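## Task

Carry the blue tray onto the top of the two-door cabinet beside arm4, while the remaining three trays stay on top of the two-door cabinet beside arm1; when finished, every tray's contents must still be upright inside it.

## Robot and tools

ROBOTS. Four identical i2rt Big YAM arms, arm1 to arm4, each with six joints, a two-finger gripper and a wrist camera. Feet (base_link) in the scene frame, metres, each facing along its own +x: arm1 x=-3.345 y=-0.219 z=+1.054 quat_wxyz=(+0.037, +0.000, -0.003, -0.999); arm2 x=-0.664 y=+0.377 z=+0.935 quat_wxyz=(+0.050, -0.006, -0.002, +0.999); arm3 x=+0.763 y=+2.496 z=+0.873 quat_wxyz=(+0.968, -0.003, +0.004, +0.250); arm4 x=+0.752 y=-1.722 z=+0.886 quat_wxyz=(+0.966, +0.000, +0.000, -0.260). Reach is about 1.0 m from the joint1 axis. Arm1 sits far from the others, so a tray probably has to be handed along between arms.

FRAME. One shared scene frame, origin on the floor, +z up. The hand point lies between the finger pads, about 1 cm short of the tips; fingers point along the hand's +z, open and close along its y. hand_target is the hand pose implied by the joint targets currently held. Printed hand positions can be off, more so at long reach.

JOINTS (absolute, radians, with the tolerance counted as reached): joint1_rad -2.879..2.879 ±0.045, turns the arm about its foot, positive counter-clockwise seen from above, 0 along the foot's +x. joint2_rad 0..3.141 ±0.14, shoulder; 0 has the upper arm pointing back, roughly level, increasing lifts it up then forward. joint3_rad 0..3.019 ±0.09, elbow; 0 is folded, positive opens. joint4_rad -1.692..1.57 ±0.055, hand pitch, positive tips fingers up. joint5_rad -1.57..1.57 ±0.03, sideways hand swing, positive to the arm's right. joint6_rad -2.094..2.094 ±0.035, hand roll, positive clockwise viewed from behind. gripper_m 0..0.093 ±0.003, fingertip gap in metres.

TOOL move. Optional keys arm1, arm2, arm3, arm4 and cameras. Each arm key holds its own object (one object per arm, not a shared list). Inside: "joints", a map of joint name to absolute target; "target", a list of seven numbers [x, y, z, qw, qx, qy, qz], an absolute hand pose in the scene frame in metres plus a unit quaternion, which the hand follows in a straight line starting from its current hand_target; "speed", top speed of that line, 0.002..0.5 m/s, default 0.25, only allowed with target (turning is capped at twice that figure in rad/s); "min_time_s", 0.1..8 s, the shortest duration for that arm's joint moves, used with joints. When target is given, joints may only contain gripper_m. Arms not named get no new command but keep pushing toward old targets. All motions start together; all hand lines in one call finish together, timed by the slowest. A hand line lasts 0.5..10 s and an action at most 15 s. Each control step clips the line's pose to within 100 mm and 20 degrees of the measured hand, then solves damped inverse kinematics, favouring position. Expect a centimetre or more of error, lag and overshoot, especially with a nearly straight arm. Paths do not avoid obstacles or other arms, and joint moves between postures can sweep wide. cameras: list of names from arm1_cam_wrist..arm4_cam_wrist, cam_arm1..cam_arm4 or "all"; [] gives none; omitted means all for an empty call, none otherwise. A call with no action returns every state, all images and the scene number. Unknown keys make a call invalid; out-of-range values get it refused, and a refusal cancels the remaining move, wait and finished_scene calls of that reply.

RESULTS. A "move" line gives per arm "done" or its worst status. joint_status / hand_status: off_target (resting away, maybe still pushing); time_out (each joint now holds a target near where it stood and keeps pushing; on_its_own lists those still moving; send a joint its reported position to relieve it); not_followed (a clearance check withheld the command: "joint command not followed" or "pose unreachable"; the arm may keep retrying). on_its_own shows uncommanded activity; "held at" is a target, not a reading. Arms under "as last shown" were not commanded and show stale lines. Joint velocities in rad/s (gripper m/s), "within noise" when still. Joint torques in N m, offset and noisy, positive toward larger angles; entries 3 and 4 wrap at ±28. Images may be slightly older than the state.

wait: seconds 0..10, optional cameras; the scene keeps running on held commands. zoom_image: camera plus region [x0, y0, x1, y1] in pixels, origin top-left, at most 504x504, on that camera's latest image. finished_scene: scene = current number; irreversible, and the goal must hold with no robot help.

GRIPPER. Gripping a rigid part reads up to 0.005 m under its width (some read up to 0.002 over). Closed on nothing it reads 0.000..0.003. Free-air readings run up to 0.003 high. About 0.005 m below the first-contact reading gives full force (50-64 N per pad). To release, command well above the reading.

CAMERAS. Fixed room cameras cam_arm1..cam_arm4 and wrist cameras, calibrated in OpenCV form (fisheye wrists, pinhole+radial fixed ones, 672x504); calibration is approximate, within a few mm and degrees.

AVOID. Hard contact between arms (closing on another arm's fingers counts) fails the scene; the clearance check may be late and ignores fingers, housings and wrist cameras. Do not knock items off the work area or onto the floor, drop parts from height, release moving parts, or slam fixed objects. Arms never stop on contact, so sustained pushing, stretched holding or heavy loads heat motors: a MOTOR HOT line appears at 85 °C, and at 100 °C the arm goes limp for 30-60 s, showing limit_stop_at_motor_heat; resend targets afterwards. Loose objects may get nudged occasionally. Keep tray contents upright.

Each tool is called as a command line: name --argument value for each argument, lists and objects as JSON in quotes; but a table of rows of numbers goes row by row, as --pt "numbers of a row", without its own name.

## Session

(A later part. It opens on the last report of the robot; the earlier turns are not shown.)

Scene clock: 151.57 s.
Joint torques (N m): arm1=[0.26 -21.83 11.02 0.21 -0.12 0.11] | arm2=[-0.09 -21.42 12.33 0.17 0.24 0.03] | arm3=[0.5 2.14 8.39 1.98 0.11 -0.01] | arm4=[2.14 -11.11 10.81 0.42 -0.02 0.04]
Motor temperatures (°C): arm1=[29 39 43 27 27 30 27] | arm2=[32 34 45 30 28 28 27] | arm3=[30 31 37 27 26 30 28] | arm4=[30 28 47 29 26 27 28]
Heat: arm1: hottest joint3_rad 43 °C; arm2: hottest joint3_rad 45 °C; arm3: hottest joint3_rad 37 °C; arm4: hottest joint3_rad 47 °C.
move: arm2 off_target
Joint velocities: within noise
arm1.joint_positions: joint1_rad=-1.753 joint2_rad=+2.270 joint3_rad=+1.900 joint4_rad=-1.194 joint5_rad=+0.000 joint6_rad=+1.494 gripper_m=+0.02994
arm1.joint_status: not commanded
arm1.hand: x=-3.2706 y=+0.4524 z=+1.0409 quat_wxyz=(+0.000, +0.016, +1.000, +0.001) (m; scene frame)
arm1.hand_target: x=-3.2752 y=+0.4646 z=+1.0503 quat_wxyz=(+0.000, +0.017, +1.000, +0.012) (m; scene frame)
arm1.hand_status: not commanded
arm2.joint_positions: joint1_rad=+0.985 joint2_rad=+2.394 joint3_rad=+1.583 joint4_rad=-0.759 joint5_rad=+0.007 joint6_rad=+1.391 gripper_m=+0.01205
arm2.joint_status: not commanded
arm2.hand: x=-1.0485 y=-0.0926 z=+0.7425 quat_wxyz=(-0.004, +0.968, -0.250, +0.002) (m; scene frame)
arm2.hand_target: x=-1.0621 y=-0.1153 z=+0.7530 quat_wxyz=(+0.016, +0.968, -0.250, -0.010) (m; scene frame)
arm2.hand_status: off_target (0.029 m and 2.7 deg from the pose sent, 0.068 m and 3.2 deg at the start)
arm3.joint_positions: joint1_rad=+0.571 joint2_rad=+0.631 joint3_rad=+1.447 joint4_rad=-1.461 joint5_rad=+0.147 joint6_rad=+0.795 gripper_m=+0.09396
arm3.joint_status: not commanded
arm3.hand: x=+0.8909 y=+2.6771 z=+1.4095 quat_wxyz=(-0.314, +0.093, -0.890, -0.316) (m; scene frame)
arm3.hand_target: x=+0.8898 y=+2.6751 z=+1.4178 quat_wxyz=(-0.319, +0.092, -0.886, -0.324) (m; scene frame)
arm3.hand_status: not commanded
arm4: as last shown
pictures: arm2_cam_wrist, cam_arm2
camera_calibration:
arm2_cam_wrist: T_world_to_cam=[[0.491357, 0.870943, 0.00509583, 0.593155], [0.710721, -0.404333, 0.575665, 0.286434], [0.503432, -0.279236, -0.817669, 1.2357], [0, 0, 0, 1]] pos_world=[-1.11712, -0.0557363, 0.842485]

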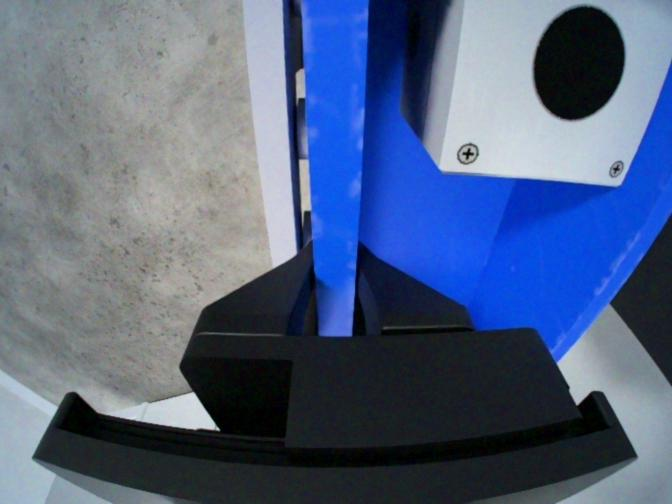

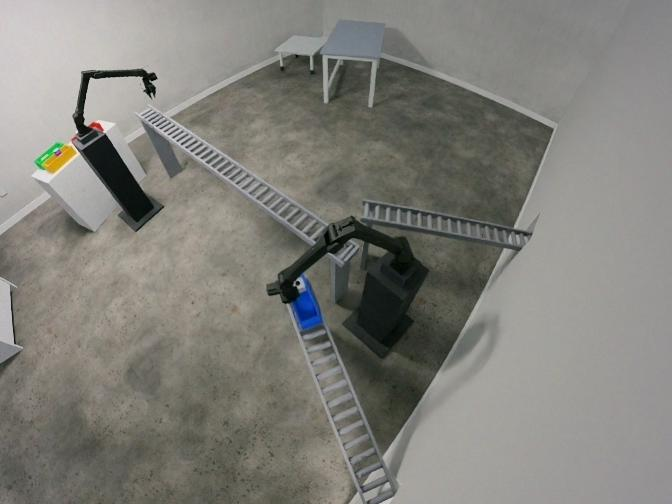

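move --arm2 '{"target":[-1.057,-0.108,0.735,0.011,0.968,-0.25,-0.005],"speed":0.06}'

move --arm2 '{"target":[-1.053,-0.1,0.757,0.011,0.968,-0.25,-0.005],"speed":0.1,"joints":{"gripper_m":0.03}}'

move --arm2 '{"target":[-1.053,-0.102,0.96,0.011,0.968,-0.25,-0.005],"speed":0.4}' --cameras '["cam_arm2","arm2_cam_wrist"]'

wait --seconds 3 --cameras '["cam_arm2","cam_arm4","arm4_cam_wrist"]'

Scene clock: 159.07 s.
Joint torques (N m): arm1=[0.32 -21.83 11.02 0.23 -0.11 0.11] | arm2=[-0.15 -19.9 10.84 0.47 0.1 0.01] | arm3=[0.56 2.02 8.39 1.92 0.1 -0.01] | arm4=[2.37 -11.22 10.96 0.64 -0.04 0.04]
Motor temperatures (°C): arm1=[29 39 43 27 27 30 27] | arm2=[32 34 46 30 28 28 28] | arm3=[30 31 38 27 26 30 28] | arm4=[30 28 48 29 26 27 28]
Heat: arm1: hottest joint3_rad 43 °C; arm2: hottest joint3_rad 46 °C; arm3: hottest joint3_rad 38 °C; arm4: hottest joint3_rad 48 °C.
move: arm2 off_target
Joint velocities: within noise
arm1, arm3: as last shown
arm2.joint_positions: joint1_rad=+0.985 joint2_rad=+2.398 joint3_rad=+1.583 joint4_rad=-0.740 joint5_rad=+0.005 joint6_rad=+1.392 gripper_m=+0.01205
arm2.joint_status: not commanded
arm2.hand: x=-1.0505 y=-0.0956 z=+0.7402 quat_wxyz=(+0.003, +0.968, -0.251, -0.001) (m; scene frame)
arm2.hand_target: x=-1.0564 y=-0.1076 z=+0.7352 quat_wxyz=(+0.011, +0.968, -0.250, -0.005) (m; scene frame)
arm2.hand_status: off_target (0.015 m and 1.0 deg from the pose sent, 0.019 m and 1.9 deg at the start)
arm4.joint_positions: joint1_rad=+1.361 joint2_rad=+1.690 joint3_rad=+1.295 joint4_rad=-1.218 joint5_rad=+0.003 joint6_rad=+1.358 gripper_m=+0.05007
arm4.joint_status: not commanded
arm4.hand: x=+1.0722 y=-1.3697 z=+0.9895 quat_wxyz=(+0.009, -0.258, -0.966, +0.020) (m; scene frame)
arm4.hand_target: x=+1.0794 y=-1.3506 z=+1.0003 quat_wxyz=(+0.000, -0.259, -0.966, +0.000) (m; scene frame)
arm4.hand_status: not commanded
pictures: none

Scene clock: 160.50 s.
Joint torques (N m): arm1=[0.26 -21.83 11.02 0.21 -0.11 0.11] | arm2=[-0.67 -23.06 6.99 0.02 0.23 -0.04] | arm3=[0.44 2.02 8.38 1.94 0.09 0] | arm4=[2.14 -10.93 11.17 0.5 -0.05 0.03]
Motor temperatures (°C): arm1=[29 39 43 27 27 30 27] | arm2=[32 35 46 30 28 28 28] | arm3=[30 31 38 27 26 30 28] | arm4=[30 28 48 29 26 27 28]
Heat: arm1: hottest joint3_rad 43 °C; arm2: hottest joint3_rad 46 °C; arm3: hottest joint3_rad 38 °C; arm4: hottest joint3_rad 48 °C.
move: arm2 done
Joint velocities: within noise
arm1, arm3, arm4: as last shown
arm2.joint_positions: joint1_rad=+0.989 joint2_rad=+2.379 joint3_rad=+1.583 joint4_rad=-0.742 joint5_rad=+0.003 joint6_rad=+1.393 gripper_m=+0.02992
arm2.joint_status: all done
arm2.hand: x=-1.0517 y=-0.1017 z=+0.7515 quat_wxyz=(+0.011, +0.968, -0.249, -0.003) (m; scene frame)
arm2.hand_target: x=-1.0530 y=-0.0999 z=+0.7568 quat_wxyz=(+0.011, +0.968, -0.250, -0.005) (m; scene frame)
arm2.hand_status: done (0.006 m and 0.3 deg from the pose sent, 0.017 m and 1.0 deg at the start)
pictures: none

Scene clock: 161.97 s.
Joint torques (N m): arm1=[0.26 -21.77 11.02 0.21 -0.11 0.11] | arm2=[-0.38 -18.96 13 -0.17 0.16 0] | arm3=[0.62 2.37 8.36 1.92 0.11 -0.02] | arm4=[1.55 -11.34 11.02 0.47 -0.03 0.06]
Motor temperatures (°C): arm1=[29 39 43 27 27 30 27] | arm2=[32 35 46 30 28 28 27] | arm3=[30 31 38 27 26 30 28] | arm4=[30 28 48 29 26 27 28]
Heat: arm1: hottest joint3_rad 43 °C; arm2: hottest joint3_rad 46 °C; arm3: hottest joint3_rad 38 °C; arm4: hottest joint3_rad 48 °C.
move: arm2 off_target
Joint velocities: within noise
arm1, arm3, arm4: as last shown
arm2.joint_positions: joint1_rad=+0.989 joint2_rad=+2.040 joint3_rad=+1.603 joint4_rad=-1.110 joint5_rad=+0.004 joint6_rad=+1.393 gripper_m=+0.02992
arm2.joint_status: not commanded
arm2.hand: x=-1.0467 y=-0.0928 z=+0.9574 quat_wxyz=(+0.007, +0.968, -0.249, -0.002) (m; scene frame)
arm2.hand_target: x=-1.0528 y=-0.1017 z=+0.9601 quat_wxyz=(+0.011, +0.968, -0.250, -0.005) (m; scene frame)
arm2.hand_status: off_target (0.011 m and 0.6 deg from the pose sent, 0.208 m and 0.3 deg at the start)
pictures: arm2_cam_wrist, cam_arm2
camera_calibration:
arm2_cam_wrist: T_world_to_cam=[[0.489083, 0.872037, -0.0186963, 0.611874], [0.718908, -0.390877, 0.574792, 0.171946], [0.493932, -0.294562, -0.818086, 1.39948], [0, 0, 0, 1]] pos_world=[-1.11412, -0.0541337, 1.0575]

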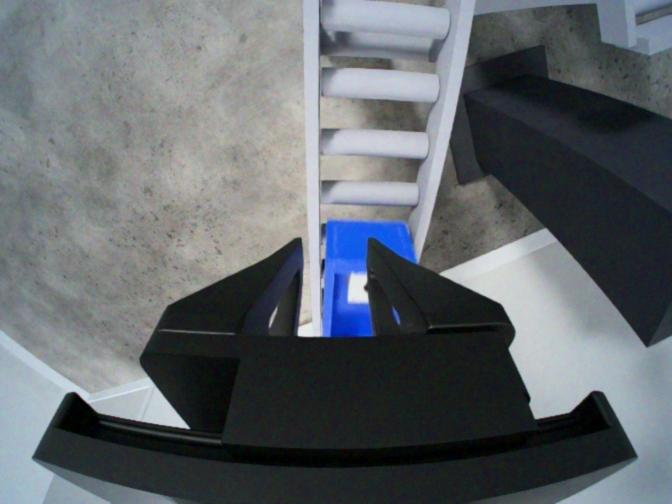

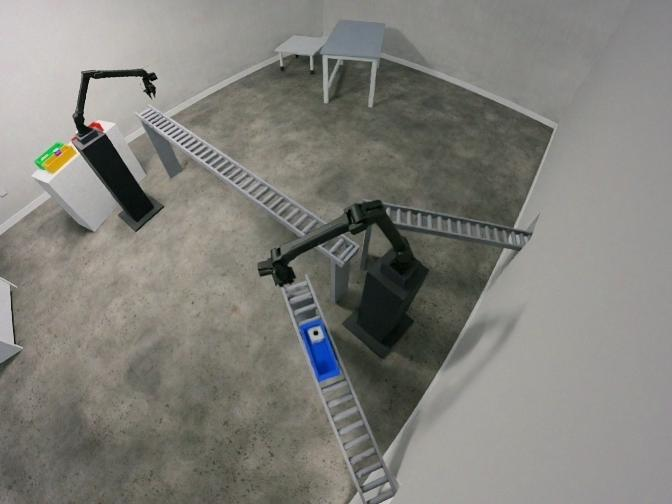

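Scene clock: 164.97 s.
Joint torques (N m): arm1=[0.32 -21.77 11.02 0.21 -0.12 0.11] | arm2=[-0.44 -19.08 13 -0.18 0.16 0.01] | arm3=[0.44 2.02 8.43 1.92 0.1 -0.01] | arm4=[2.14 -11.69 11.02 0.61 -0.05 0.07]
Motor temperatures (°C): arm1=[29 40 43 27 27 30 27] | arm2=[32 35 45 30 28 28 27] | arm3=[30 31 38 27 26 30 28] | arm4=[30 28 48 29 26 27 28]
Heat: arm1: hottest joint3_rad 43 °C; arm2: hottest joint3_rad 45 °C; arm3: hottest joint3_rad 38 °C; arm4: hottest joint3_rad 48 °C.
Joint velocities: within noise
arm1.joint_positions: joint1_rad=-1.753 joint2_rad=+2.270 joint3_rad=+1.900 joint4_rad=-1.194 joint5_rad=+0.000 joint6_rad=+1.494 gripper_m=+0.02994
arm1.joint_status: not commanded
arm1.hand: x=-3.2706 y=+0.4524 z=+1.0409 quat_wxyz=(+0.000, +0.016, +1.000, +0.001) (m; scene frame)
arm1.hand_target: x=-3.2752 y=+0.4646 z=+1.0503 quat_wxyz=(+0.000, +0.017, +1.000, +0.012) (m; scene frame)
arm1.hand_status: not commanded
arm2.joint_positions: joint1_rad=+0.989 joint2_rad=+2.040 joint3_rad=+1.603 joint4_rad=-1.110 joint5_rad=+0.004 joint6_rad=+1.393 gripper_m=+0.02992
arm2.joint_status: not commanded
arm2.hand: x=-1.0467 y=-0.0928 z=+0.9574 quat_wxyz=(+0.007, +0.968, -0.249, -0.002) (m; scene frame)
arm2.hand_target: x=-1.0528 y=-0.1017 z=+0.9601 quat_wxyz=(+0.011, +0.968, -0.250, -0.005) (m; scene frame)
arm2.hand_status: off_target (0.011 m and 0.6 deg from the pose sent, 0.208 m and 0.3 deg at the start)
arm3.joint_positions: joint1_rad=+0.571 joint2_rad=+0.631 joint3_rad=+1.447 joint4_rad=-1.461 joint5_rad=+0.147 joint6_rad=+0.795 gripper_m=+0.09396
arm3.joint_status: not commanded
arm3.hand: x=+0.8909 y=+2.6771 z=+1.4095 quat_wxyz=(-0.314, +0.093, -0.890, -0.316) (m; scene frame)
arm3.hand_target: x=+0.8898 y=+2.6751 z=+1.4178 quat_wxyz=(-0.319, +0.092, -0.886, -0.324) (m; scene frame)
arm3.hand_status: not commanded
arm4.joint_positions: joint1_rad=+1.361 joint2_rad=+1.690 joint3_rad=+1.295 joint4_rad=-1.218 joint5_rad=+0.003 joint6_rad=+1.358 gripper_m=+0.05007
arm4.joint_status: not commanded
arm4.hand: x=+1.0722 y=-1.3697 z=+0.9895 quat_wxyz=(+0.009, -0.258, -0.966, +0.020) (m; scene frame)
arm4.hand_target: x=+1.0794 y=-1.3506 z=+1.0003 quat_wxyz=(+0.000, -0.259, -0.966, +0.000) (m; scene frame)
arm4.hand_status: not commanded
wait: 3.00 s; at rest by 0.27 s
pictures: arm4_cam_wrist, cam_arm2, cam_arm4
camera_calibration:
arm4_cam_wrist: T_world_to_cam=[[-0.497886, -0.866006, 0.0462928, -0.697481], [-0.665651, 0.415823, 0.619678, 0.668923], [-0.555894, 0.277714, -0.78349, 1.87841], [0, 0, 0, 1]] pos_world=[1.1422, -1.40384, 1.08949]

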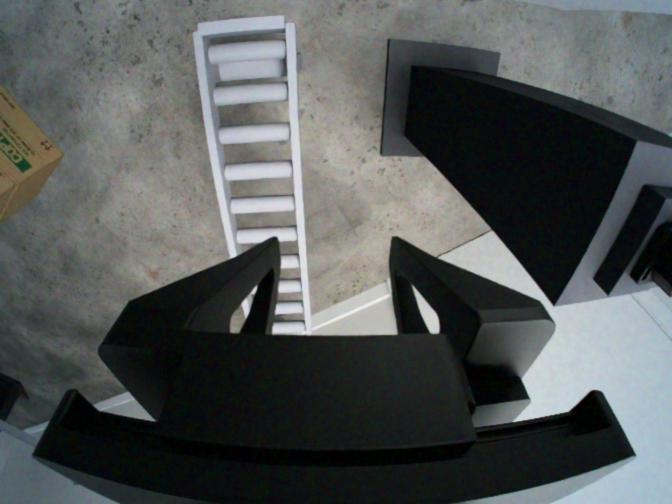

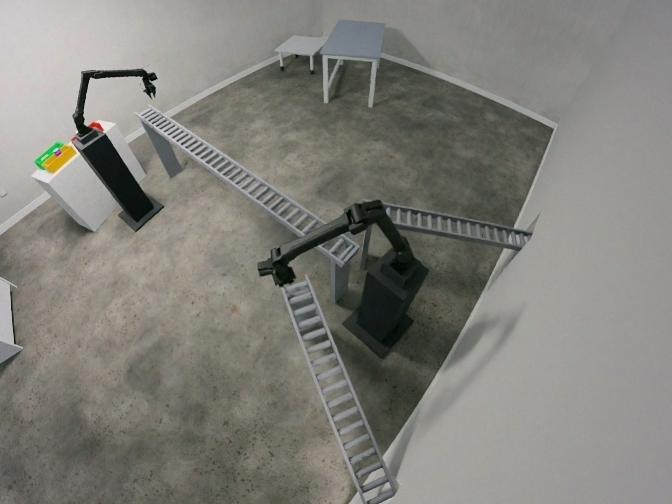

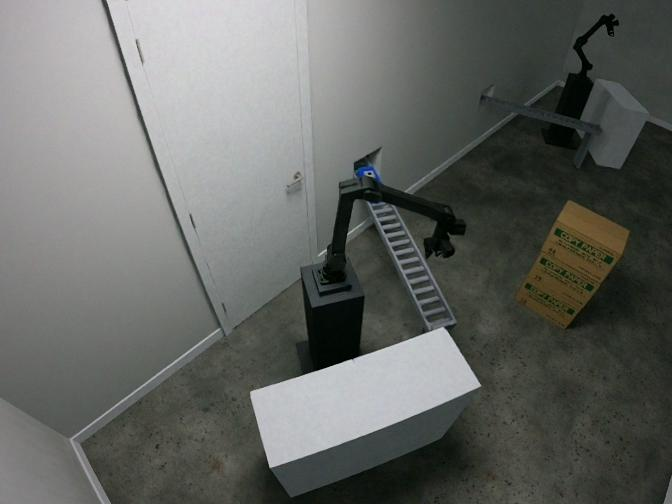

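move --arm4 '{"target":[1.06,-1.255,0.75,0.002,0.259,0.966,0.012],"speed":0.2}' --cameras '["arm4_cam_wrist","cam_arm4"]'

zoom_image --camera "cam_arm4" --region '[370, 220, 490, 340]'

Scene clock: 172.10 s.
Joint torques (N m): arm1=[0.26 -21.77 11.02 0.23 -0.11 0.11] | arm2=[-0.44 -19.08 12.98 -0.17 0.16 0.01] | arm3=[0.5 2.14 8.39 1.95 0.1 -0.01] | arm4=[1.96 -14.62 7.8 0.47 0.01 0.05]
Motor temperatures (°C): arm1=[29 40 43 27 27 30 27] | arm2=[32 34 45 30 28 28 27] | arm3=[30 31 38 27 26 30 28] | arm4=[30 29 48 29 26 27 28]
Heat: arm1: hottest joint3_rad 43 °C; arm2: hottest joint3_rad 45 °C; arm3: hottest joint3_rad 38 °C; arm4: hottest joint3_rad 48 °C.
move: arm4 off_target
Joint velocities: within noise
arm1, arm2, arm3: as last shown
arm4.joint_positions: joint1_rad=+1.501 joint2_rad=+2.186 joint3_rad=+1.324 joint4_rad=-0.714 joint5_rad=-0.001 joint6_rad=+1.496 gripper_m=+0.05007
arm4.joint_status: not commanded
arm4.hand: x=+1.0568 y=-1.2725 z=+0.7486 quat_wxyz=(+0.002, -0.258, -0.966, +0.002) (m; scene frame)
arm4.hand_target: x=+1.0596 y=-1.2553 z=+0.7504 quat_wxyz=(-0.002, -0.259, -0.966, -0.012) (m; scene frame)
arm4.hand_status: off_target (0.018 m and 1.6 deg from the pose sent, 0.266 m and 3.8 deg at the start)
pictures: arm4_cam_wrist, cam_arm4
camera_calibration:
arm4_cam_wrist: T_world_to_cam=[[-0.497321, -0.867526, 0.00832832, -0.583973], [-0.680185, 0.395848, 0.616971, 0.759454], [-0.538535, 0.301168, -0.786942, 1.66828], [0, 0, 0, 1]] pos_world=[1.12457, -1.30967, 0.849141]

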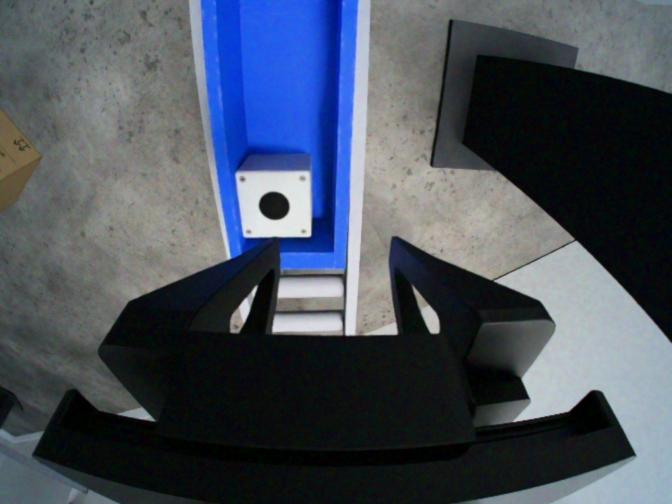

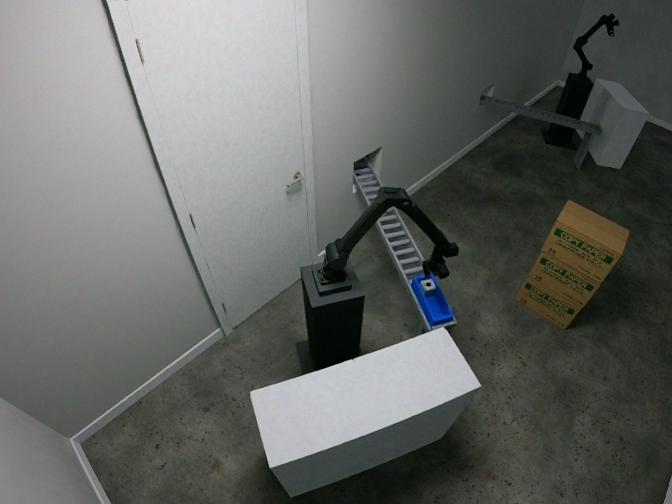

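Scaled by 4.200 from the camera's 672x504 image, which has a finer 960x720 frame.

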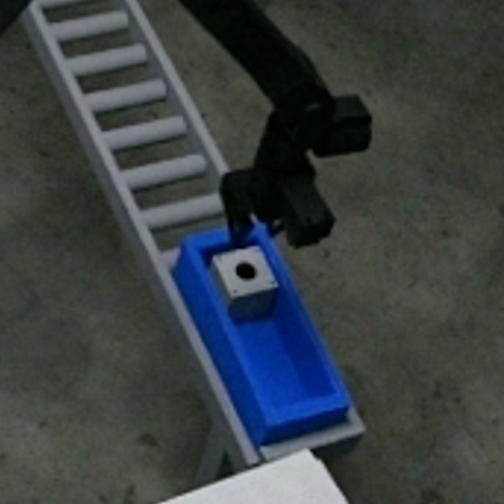

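move --arm4 '{"target":[1.058,-1.262,0.59,0.002,0.259,0.966,0.011],"speed":0.15}' --cameras '["arm4_cam_wrist"]'

Scene clock: 179.87 s.
Joint torques (N m): arm1=[0.21 -21.77 11.02 0.21 -0.11 0.11] | arm2=[-0.44 -19.02 13 -0.16 0.16 0] | arm3=[0.62 2.02 8.39 1.95 0.11 -0.02] | arm4=[1.2 -15.15 5.63 0.59 0.11 0.02]
Motor temperatures (°C): arm1=[29 40 43 27 27 30 27] | arm2=[32 34 45 30 28 28 27] | arm3=[30 31 38 27 26 30 28] | arm4=[30 29 47 28 26 27 28]
Heat: arm1: hottest joint3_rad 43 °C; arm2: hottest joint3_rad 45 °C; arm3: hottest joint3_rad 38 °C; arm4: hottest joint3_rad 47 °C.
move: arm4 off_target
Joint velocities: within noise
arm1, arm2, arm3: as last shown
arm4.joint_positions: joint1_rad=+1.501 joint2_rad=+2.522 joint3_rad=+1.418 joint4_rad=-0.466 joint5_rad=-0.001 joint6_rad=+1.496 gripper_m=+0.05007
arm4.joint_status: not commanded
arm4.hand: x=+1.0557 y=-1.2738 z=+0.5919 quat_wxyz=(+0.001, -0.258, -0.966, -0.001) (m; scene frame)
arm4.hand_target: x=+1.0578 y=-1.2621 z=+0.5902 quat_wxyz=(-0.002, -0.259, -0.966, -0.011) (m; scene frame)
arm4.hand_status: off_target (0.012 m and 1.2 deg from the pose sent, 0.159 m and 1.5 deg at the start)
pictures: arm4_cam_wrist
camera_calibration:
arm4_cam_wrist: T_world_to_cam=[[-0.497347, -0.867548, 0.00256197, -0.58089], [-0.682144, 0.39288, 0.616705, 0.854449], [-0.536028, 0.304969, -0.78719, 1.54715], [0, 0, 0, 1]] pos_world=[1.12327, -1.31148, 0.692448]

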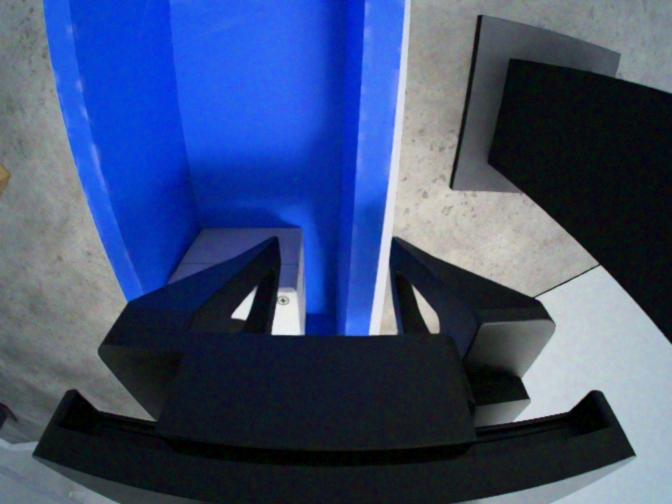

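move --arm4 '{"target":[1.07,-1.287,0.59,0.002,0.259,0.966,0.008],"speed":0.08}' --cameras '["arm4_cam_wrist"]'

Scene clock: 188.90 s.
Joint torques (N m): arm1=[0.32 -21.83 11.03 0.23 -0.11 0.11] | arm2=[-0.44 -19.02 12.98 -0.14 0.17 0] | arm3=[0.5 2.14 8.39 1.94 0.1 -0.02] | arm4=[0.85 -17.14 3.62 0.65 0.11 -0.23]
Motor temperatures (°C): arm1=[29 40 43 27 27 30 27] | arm2=[32 34 45 30 28 28 27] | arm3=[30 31 38 27 26 30 28] | arm4=[30 29 46 28 26 27 28]
Heat: arm1: hottest joint3_rad 43 °C; arm2: hottest joint3_rad 45 °C; arm3: hottest joint3_rad 38 °C; arm4: hottest joint3_rad 46 °C.
move: arm4 done
Joint velocities: within noise
arm1, arm2, arm3: as last shown
arm4.joint_positions: joint1_rad=+1.477 joint2_rad=+2.522 joint3_rad=+1.397 joint4_rad=-0.444 joint5_rad=-0.001 joint6_rad=+1.478 gripper_m=+0.05007
arm4.joint_status: not commanded
arm4.hand: x=+1.0626 y=-1.2870 z=+0.5884 quat_wxyz=(+0.001, -0.261, -0.965, -0.001) (m; scene frame)
arm4.hand_target: x=+1.0700 y=-1.2870 z=+0.5900 quat_wxyz=(-0.002, -0.259, -0.966, -0.008) (m; scene frame)
arm4.hand_status: done (0.008 m and 0.8 deg from the pose sent, 0.019 m and 0.9 deg at the start)
pictures: arm4_cam_wrist
camera_calibration:
arm4_cam_wrist: T_world_to_cam=[[-0.502588, -0.864525, 0.00145766, -0.578854], [-0.680169, 0.396453, 0.6166, 0.869004], [-0.533644, 0.308904, -0.787275, 1.55465], [0, 0, 0, 1]] pos_world=[1.12977, -1.32519, 0.68895]

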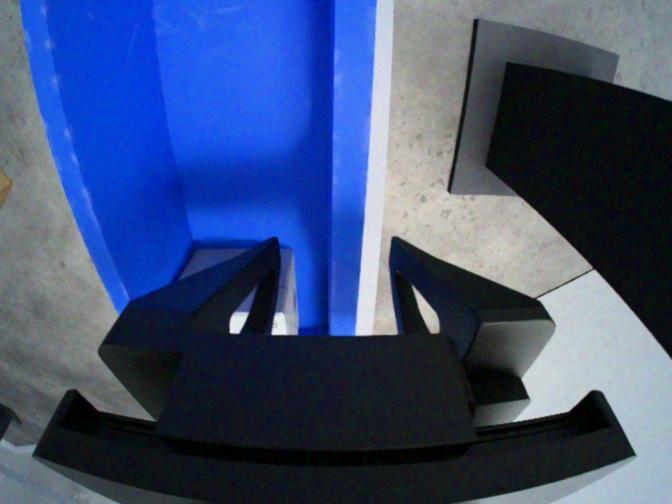

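move --arm4 '{"joints":{"gripper_m":0.0}}'

move --arm4 '{"target":[1.07,-1.284,1.03,0.003,0.259,0.966,0.02],"speed":0.25}' --cameras '["cam_arm4","arm4_cam_wrist"]'

move --arm4 '{"joints":{"joint1_rad":-0.09},"min_time_s":4}' --cameras '["cam_arm4","arm4_cam_wrist"]'

Scene clock: 200.50 s.
Joint torques (N m): arm1=[0.26 -21.77 11.03 0.21 -0.11 0.11] | arm2=[-0.44 -19.02 12.97 -0.16 0.16 0.01] | arm3=[0.62 2.02 8.4 1.94 0.11 -0.02] | arm4=[-0.56 -16.26 3.59 0.44 0.06 -0.22]
Motor temperatures (°C): arm1=[29 40 43 27 27 30 27] | arm2=[32 34 45 30 28 28 26] | arm3=[30 31 38 27 26 30 28] | arm4=[30 29 44 28 26 27 28]
Heat: arm1: hottest joint3_rad 43 °C; arm2: hottest joint3_rad 45 °C; arm3: hottest joint3_rad 38 °C; arm4: hottest joint3_rad 44 °C.
move: arm4 off_target
Joint velocities: within noise
arm1, arm2, arm3: as last shown
arm4.joint_positions: joint1_rad=+1.476 joint2_rad=+2.520 joint3_rad=+1.394 joint4_rad=-0.442 joint5_rad=-0.001 joint6_rad=+1.477 gripper_m=+0.01169
arm4.joint_status: gripper_m off_target (ended at +0.01172, target +0.00000)
arm4.hand: x=+1.0624 y=-1.2876 z=+0.5885 quat_wxyz=(+0.000, -0.260, -0.965, -0.002) (m; scene frame)
arm4.hand_target: x=+1.0699 y=-1.2870 z=+0.5900 quat_wxyz=(-0.002, -0.259, -0.966, -0.008) (m; scene frame)
arm4.hand_status: not commanded
pictures: none

Scene clock: 203.23 s.
Joint torques (N m): arm1=[0.26 -21.77 11.02 0.21 -0.11 0.11] | arm2=[-0.44 -19.02 12.98 -0.17 0.16 0] | arm3=[0.79 1.96 8.36 1.92 0.09 -0.01] | arm4=[-0.09 -16.56 13.3 -0.24 -0.33 -0.17]
Motor temperatures (°C): arm1=[29 40 43 27 27 30 27] | arm2=[32 34 45 30 28 28 26] | arm3=[30 31 38 27 26 30 28] | arm4=[30 29 44 28 26 27 28]
Heat: arm1: hottest joint3_rad 43 °C; arm2: hottest joint3_rad 45 °C; arm3: hottest joint3_rad 38 °C; arm4: hottest joint3_rad 44 °C.
move: arm4 off_target
Joint velocities: within noise
arm1, arm2, arm3: as last shown
arm4.joint_positions: joint1_rad=+1.476 joint2_rad=+1.801 joint3_rad=+1.429 joint4_rad=-1.265 joint5_rad=+0.003 joint6_rad=+1.471 gripper_m=+0.01169
arm4.joint_status: not commanded
arm4.hand: x=+1.0512 y=-1.3049 z=+0.9831 quat_wxyz=(+0.011, -0.258, -0.966, +0.032) (m; scene frame)
arm4.hand_target: x=+1.0681 y=-1.2867 z=+1.0303 quat_wxyz=(-0.004, -0.259, -0.966, -0.020) (m; scene frame)
arm4.hand_status: off_target (0.055 m and 6.1 deg from the pose sent, 0.442 m and 2.2 deg at the start; pose on its path clipped on 15 of 82 steps)
pictures: arm4_cam_wrist, cam_arm4
camera_calibration:
arm4_cam_wrist: T_world_to_cam=[[-0.495837, -0.865521, 0.070845, -0.677231], [-0.659605, 0.428421, 0.617557, 0.644217], [-0.56486, 0.259478, -0.783329, 1.82927], [0, 0, 0, 1]] pos_world=[1.12241, -1.33681, 1.08306]

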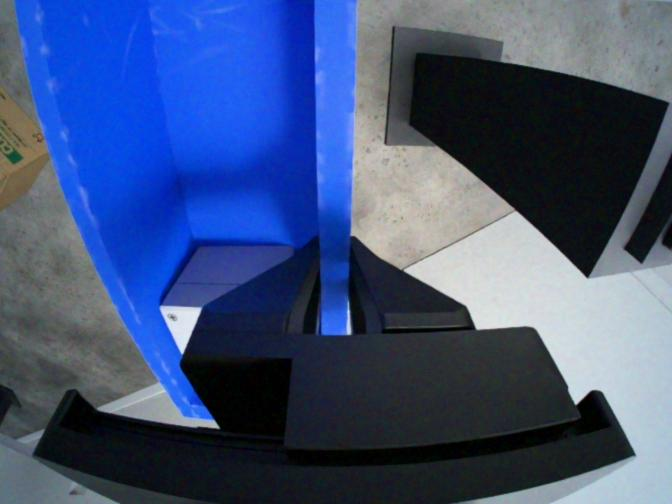

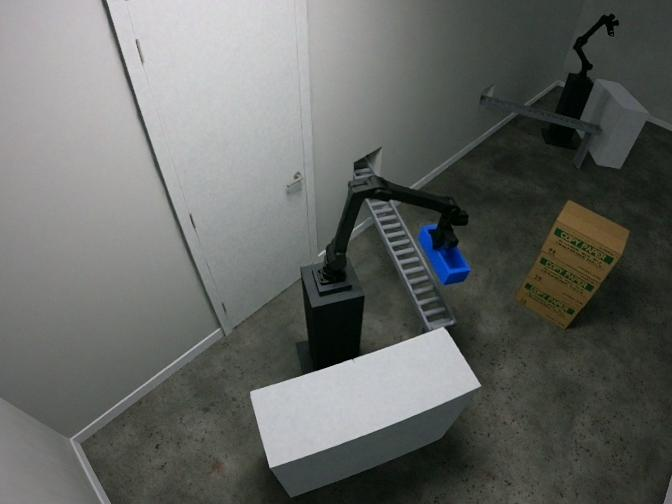

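Scene clock: 207.73 s.
Joint torques (N m): arm1=[0.26 -21.77 11.02 0.21 -0.11 0.11] | arm2=[-0.38 -19.02 12.98 -0.17 0.16 0] | arm3=[0.38 2.02 8.32 1.94 0.1 -0.01] | arm4=[0.79 -16.79 13.33 -0.09 -0.26 -0.18]
Motor temperatures (°C): arm1=[29 40 43 27 27 30 27] | arm2=[32 34 45 30 28 28 26] | arm3=[30 31 38 27 26 30 28] | arm4=[30 29 46 28 26 27 28]
Heat: arm1: hottest joint3_rad 43 °C; arm2: hottest joint3_rad 45 °C; arm3: hottest joint3_rad 38 °C; arm4: hottest joint3_rad 46 °C.
move: arm4 done
Joint velocities: within noise
arm1, arm2, arm3: as last shown
arm4.joint_positions: joint1_rad=-0.093 joint2_rad=+1.801 joint3_rad=+1.429 joint4_rad=-1.266 joint5_rad=+0.001 joint6_rad=+1.471 gripper_m=+0.01169
arm4.joint_status: all done
arm4.hand: x=+1.1695 y=-2.0207 z=+0.9829 quat_wxyz=(+0.031, -0.865, -0.501, +0.015) (m; scene frame)
arm4.hand_target: x=+1.1913 y=-2.0326 z=+1.0301 quat_wxyz=(-0.017, -0.862, -0.506, -0.011) (m; scene frame)
arm4.hand_status: not commanded
pictures: arm4_cam_wrist, cam_arm4
camera_calibration:
arm4_cam_wrist: T_world_to_cam=[[-0.866349, 0.494267, 0.0716936, 1.94206], [0.427729, 0.660161, 0.617443, 0.225729], [0.257852, 0.565586, -0.783342, 1.73802], [0, 0, 0, 1]] pos_world=[1.13779, -2.09191, 1.08286]

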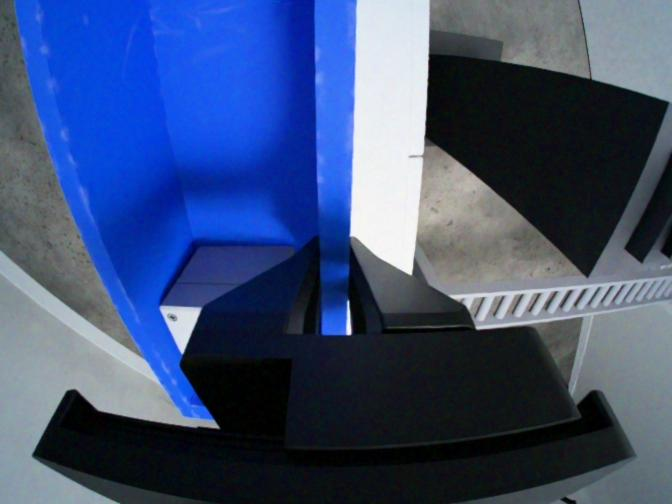

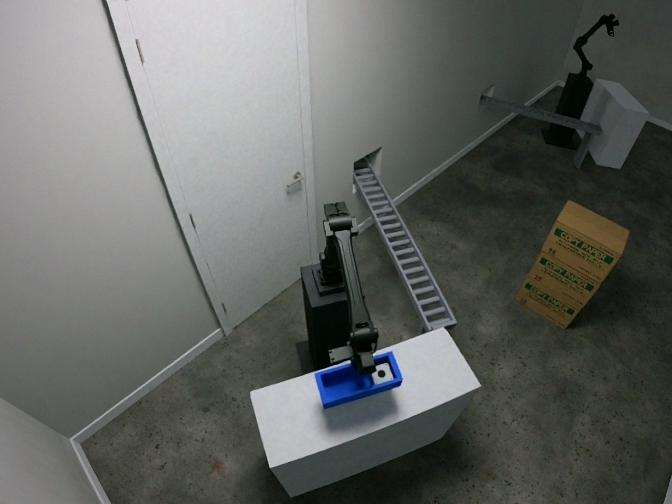

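move --arm4 '{"target":[1.178,-2.024,0.89,-0.03,-0.865,-0.5,-0.018],"speed":0.15}'

move --arm4 '{"target":[1.175,-2.022,0.845,-0.022,-0.865,-0.5,-0.013],"speed":0.06}' --cameras '["cam_arm4"]'

zoom_image --camera "cam_arm4" --region '[240, 310, 490, 500]'

Scene clock: 215.70 s.
Joint torques (N m): arm1=[0.26 -21.77 11.02 0.2 -0.11 0.11] | arm2=[-0.38 -19.08 12.98 -0.17 0.16 0] | arm3=[0.79 2.02 8.34 1.96 0.11 -0.01] | arm4=[1.73 -14.45 8.61 0.87 -0.31 -0.04]
Motor temperatures (°C): arm1=[29 40 43 27 27 30 27] | arm2=[32 34 45 30 28 28 26] | arm3=[30 31 38 27 26 30 28] | arm4=[30 30 48 28 26 27 29]
Heat: arm1: hottest joint3_rad 43 °C; arm2: hottest joint3_rad 45 °C; arm3: hottest joint3_rad 38 °C; arm4: hottest joint3_rad 48 °C.
move: arm4 off_target
Joint velocities: within noise
arm1, arm2, arm3: as last shown
arm4.joint_positions: joint1_rad=-0.093 joint2_rad=+1.880 joint3_rad=+1.210 joint4_rad=-0.896 joint5_rad=+0.001 joint6_rad=+1.471 gripper_m=+0.01169
arm4.joint_status: not commanded
arm4.hand: x=+1.1601 y=-2.0141 z=+0.8707 quat_wxyz=(-0.002, -0.865, -0.502, +0.000) (m; scene frame)
arm4.hand_target: x=+1.1774 y=-2.0235 z=+0.8904 quat_wxyz=(-0.030, -0.865, -0.500, -0.018) (m; scene frame)
arm4.hand_status: off_target (0.028 m and 3.8 deg from the pose sent, 0.093 m and 7.9 deg at the start)
pictures: none

Scene clock: 216.97 s.
Joint torques (N m): arm1=[0.26 -21.83 11.02 0.21 -0.11 0.11] | arm2=[-0.44 -19.02 12.98 -0.16 0.16 0.01] | arm3=[0.5 2.02 8.39 1.98 0.09 -0.01] | arm4=[1.26 -11.99 6.87 1.09 -0.23 -0.07]
Motor temperatures (°C): arm1=[29 40 43 27 27 30 27] | arm2=[32 34 45 30 28 28 26] | arm3=[30 31 38 27 26 30 28] | arm4=[30 30 48 28 26 27 29]
Heat: arm1: hottest joint3_rad 43 °C; arm2: hottest joint3_rad 45 °C; arm3: hottest joint3_rad 38 °C; arm4: hottest joint3_rad 48 °C.
move: arm4 off_target
Joint velocities: within noise
arm1.joint_positions: joint1_rad=-1.753 joint2_rad=+2.270 joint3_rad=+1.900 joint4_rad=-1.194 joint5_rad=+0.000 joint6_rad=+1.494 gripper_m=+0.02994
arm1.joint_status: not commanded
arm1.hand: x=-3.2706 y=+0.4524 z=+1.0409 quat_wxyz=(+0.000, +0.016, +1.000, +0.001) (m; scene frame)
arm1.hand_target: x=-3.2752 y=+0.4646 z=+1.0503 quat_wxyz=(+0.000, +0.017, +1.000, +0.012) (m; scene frame)
arm1.hand_status: not commanded
arm2.joint_positions: joint1_rad=+0.989 joint2_rad=+2.040 joint3_rad=+1.603 joint4_rad=-1.110 joint5_rad=+0.004 joint6_rad=+1.393 gripper_m=+0.02992
arm2.joint_status: not commanded
arm2.hand: x=-1.0467 y=-0.0928 z=+0.9574 quat_wxyz=(+0.007, +0.968, -0.249, -0.002) (m; scene frame)
arm2.hand_target: x=-1.0528 y=-0.1017 z=+0.9601 quat_wxyz=(+0.011, +0.968, -0.250, -0.005) (m; scene frame)
arm2.hand_status: not commanded
arm3.joint_positions: joint1_rad=+0.571 joint2_rad=+0.631 joint3_rad=+1.447 joint4_rad=-1.461 joint5_rad=+0.147 joint6_rad=+0.795 gripper_m=+0.09396
arm3.joint_status: not commanded
arm3.hand: x=+0.8909 y=+2.6771 z=+1.4095 quat_wxyz=(-0.314, +0.093, -0.890, -0.316) (m; scene frame)
arm3.hand_target: x=+0.8898 y=+2.6751 z=+1.4178 quat_wxyz=(-0.319, +0.092, -0.886, -0.324) (m; scene frame)
arm3.hand_status: not commanded
arm4.joint_positions: joint1_rad=-0.093 joint2_rad=+1.911 joint3_rad=+1.202 joint4_rad=-0.815 joint5_rad=+0.002 joint6_rad=+1.471 gripper_m=+0.01169
arm4.joint_status: not commanded
arm4.hand: x=+1.1694 y=-2.0208 z=+0.8538 quat_wxyz=(-0.021, -0.865, -0.502, -0.008) (m; scene frame)
arm4.hand_target: x=+1.1748 y=-2.0219 z=+0.8452 quat_wxyz=(-0.022, -0.865, -0.500, -0.013) (m; scene frame)
arm4.hand_status: off_target (0.011 m and 0.6 deg from the pose sent, 0.031 m and 2.7 deg at the start)
pictures: cam_arm4

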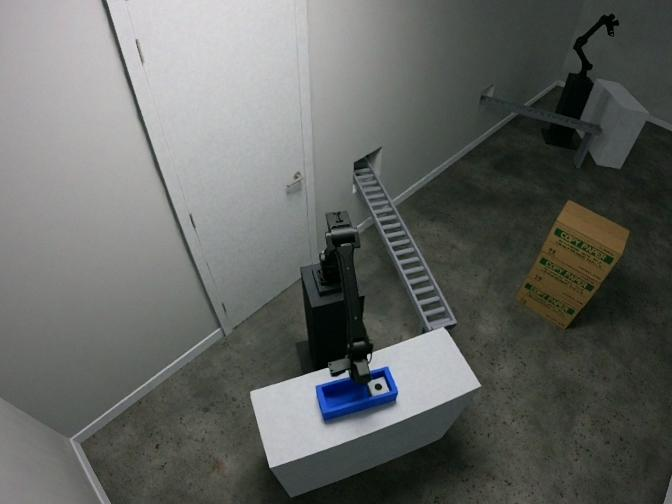

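Scaled by 2.016 from the camera's 672x504 image, which has a finer 960x720 frame.

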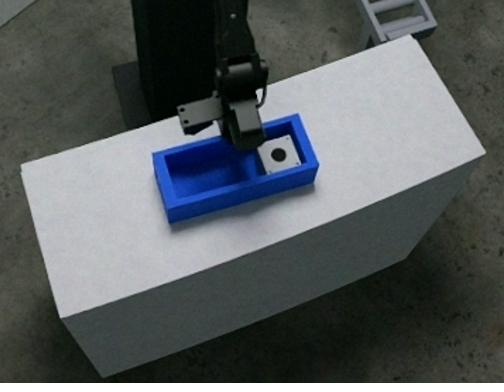

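move --arm4 '{"target":[1.17,-2.018,0.825,-0.022,-0.865,-0.5,-0.013],"speed":0.05}'

move --arm4 '{"target":[1.172,-2.022,0.855,-0.025,-0.865,-0.5,-0.013],"speed":0.1}'

move --arm4 '{"joints":{"gripper_m":0.03}}'

move --arm4 '{"target":[1.172,-2.022,1.05,-0.025,-0.865,-0.5,-0.013],"speed":0.15}' --cameras '["cam_arm4","cam_arm1"]'

zoom_image --camera "cam_arm4" --region '[240, 310, 490, 500]'

Scene clock: 224.80 s.
Joint torques (N m): arm1=[0.26 -21.77 11.02 0.23 -0.11 0.11] | arm2=[-0.38 -18.96 13 -0.16 0.17 0] | arm3=[0.56 2.14 8.4 1.94 0.09 -0.02] | arm4=[1.2 -10.64 4.71 2.26 -0.23 -0.1]
Motor temperatures (°C): arm1=[29 41 44 27 27 30 27] | arm2=[32 34 45 30 28 28 26] | arm3=[30 31 38 27 26 30 28] | arm4=[30 30 46 29 26 27 29]
Heat: arm1: hottest joint3_rad 44 °C; arm2: hottest joint3_rad 45 °C; arm3: hottest joint3_rad 38 °C; arm4: hottest joint3_rad 46 °C.
move: arm4 off_target
Joint velocities: within noise
arm1, arm2, arm3: as last shown
arm4.joint_positions: joint1_rad=-0.093 joint2_rad=+1.910 joint3_rad=+1.193 joint4_rad=-0.793 joint5_rad=+0.001 joint6_rad=+1.471 gripper_m=+0.01169
arm4.joint_status: not commanded
arm4.hand: x=+1.1704 y=-2.0214 z=+0.8519 quat_wxyz=(-0.028, -0.865, -0.501, -0.012) (m; scene frame)
arm4.hand_target: x=+1.1688 y=-2.0171 z=+0.8261 quat_wxyz=(-0.021, -0.865, -0.500, -0.013) (m; scene frame)
arm4.hand_status: off_target (0.027 m and 0.7 deg from the pose sent, 0.029 m and 0.6 deg at the start)
pictures: none

Scene clock: 225.77 s.
Joint torques (N m): arm1=[0.26 -21.83 11.02 0.21 -0.11 0.11] | arm2=[-0.32 -19.08 12.98 -0.16 0.17 0] | arm3=[0.62 2.32 8.38 1.94 0.09 -0.01] | arm4=[1.14 -13.45 6.94 -0.01 -0.13 -0.07]
Motor temperatures (°C): arm1=[29 41 44 27 27 30 27] | arm2=[32 34 45 30 28 28 26] | arm3=[30 31 38 27 26 30 28] | arm4=[30 30 46 29 26 27 29]
Heat: arm1: hottest joint3_rad 44 °C; arm2: hottest joint3_rad 45 °C; arm3: hottest joint3_rad 38 °C; arm4: hottest joint3_rad 46 °C.
move: arm4 done
Joint velocities: within noise
arm1, arm2, arm3: as last shown
arm4.joint_positions: joint1_rad=-0.093 joint2_rad=+1.908 joint3_rad=+1.193 joint4_rad=-0.797 joint5_rad=+0.001 joint6_rad=+1.471 gripper_m=+0.01169
arm4.joint_status: not commanded
arm4.hand: x=+1.1699 y=-2.0211 z=+0.8530 quat_wxyz=(-0.027, -0.865, -0.501, -0.011) (m; scene frame)
arm4.hand_target: x=+1.1720 y=-2.0219 z=+0.8550 quat_wxyz=(-0.025, -0.865, -0.500, -0.013) (m; scene frame)
arm4.hand_status: done (0.003 m and 0.3 deg from the pose sent, 0.003 m and 0.4 deg at the start)
pictures: none

Scene clock: 226.33 s.
Joint torques (N m): arm1=[0.26 -21.77 11.02 0.23 -0.12 0.11] | arm2=[-0.38 -19.08 12.98 -0.2 0.16 0.01] | arm3=[0.5 2.26 8.39 1.91 0.09 -0.01] | arm4=[0.85 -12.45 7.09 0.06 -0.08 -0.1]
Motor temperatures (°C): arm1=[29 41 44 27 27 30 27] | arm2=[32 34 45 30 28 28 26] | arm3=[30 31 38 27 26 30 28] | arm4=[30 30 46 29 26 27 29]
Heat: arm1: hottest joint3_rad 44 °C; arm2: hottest joint3_rad 45 °C; arm3: hottest joint3_rad 38 °C; arm4: hottest joint3_rad 46 °C.
move: arm4 done
Joint velocities: within noise
arm1, arm2, arm3: as last shown
arm4.joint_positions: joint1_rad=-0.093 joint2_rad=+1.908 joint3_rad=+1.192 joint4_rad=-0.799 joint5_rad=+0.000 joint6_rad=+1.471 gripper_m=+0.02986
arm4.joint_status: all done
arm4.hand: x=+1.1693 y=-2.0203 z=+0.8527 quat_wxyz=(-0.025, -0.865, -0.501, -0.011) (m; scene frame)
arm4.hand_target: x=+1.1720 y=-2.0219 z=+0.8550 quat_wxyz=(-0.025, -0.865, -0.500, -0.013) (m; scene frame)
arm4.hand_status: not commanded
pictures: none

Scene clock: 228.40 s.
Joint torques (N m): arm1=[0.26 -21.77 11.02 0.21 -0.11 0.11] | arm2=[-0.44 -19.08 12.98 -0.16 0.17 0.01] | arm3=[0.56 2.14 8.39 1.95 0.09 -0.02] | arm4=[0.79 -13.68 11.51 0.08 -0.05 -0.1]
Motor temperatures (°C): arm1=[29 41 44 27 27 30 27] | arm2=[32 34 46 30 28 28 26] | arm3=[30 31 38 27 26 30 28] | arm4=[30 30 46 28 26 27 29]
Heat: arm1: hottest joint3_rad 44 °C; arm2: hottest joint3_rad 46 °C; arm3: hottest joint3_rad 38 °C; arm4: hottest joint3_rad 46 °C.
move: arm4 off_target
Joint velocities: within noise
arm1, arm2, arm3: as last shown
arm4.joint_positions: joint1_rad=-0.093 joint2_rad=+1.692 joint3_rad=+1.400 joint4_rad=-1.272 joint5_rad=+0.000 joint6_rad=+1.471 gripper_m=+0.02996
arm4.joint_status: not commanded
arm4.hand: x=+1.1606 y=-2.0141 z=+1.0257 quat_wxyz=(-0.002, -0.865, -0.502, -0.001) (m; scene frame)
arm4.hand_target: x=+1.1712 y=-2.0214 z=+1.0499 quat_wxyz=(-0.025, -0.865, -0.500, -0.013) (m; scene frame)
arm4.hand_status: off_target (0.028 m and 2.9 deg from the pose sent, 0.197 m and 0.3 deg at the start)
pictures: cam_arm1, cam_arm4

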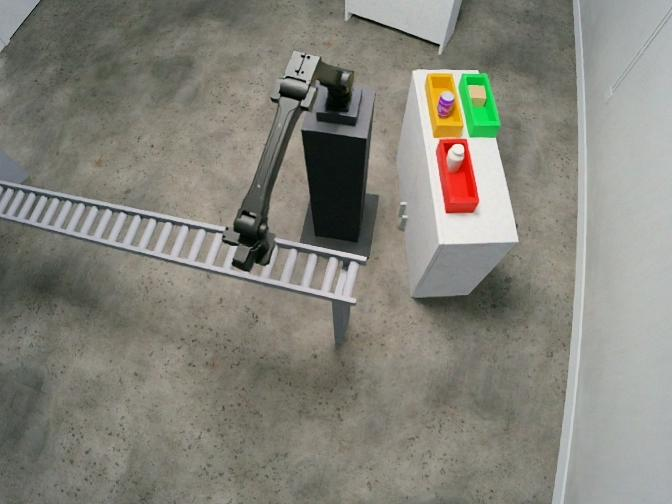

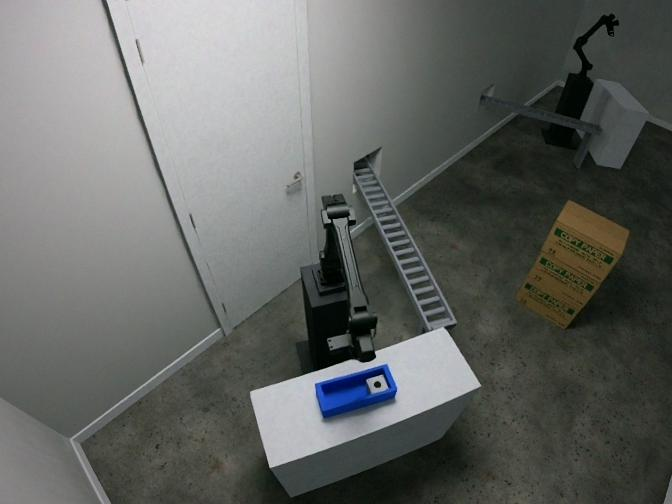

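Scaled by 2.016 from the camera's 672x504 image, which has a finer 960x720 frame.

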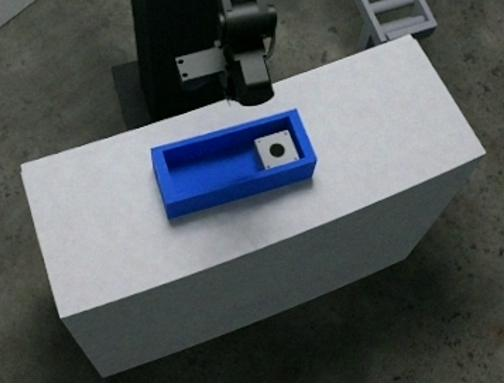

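finished_scene --scene 2

The scene is finished: the task was done.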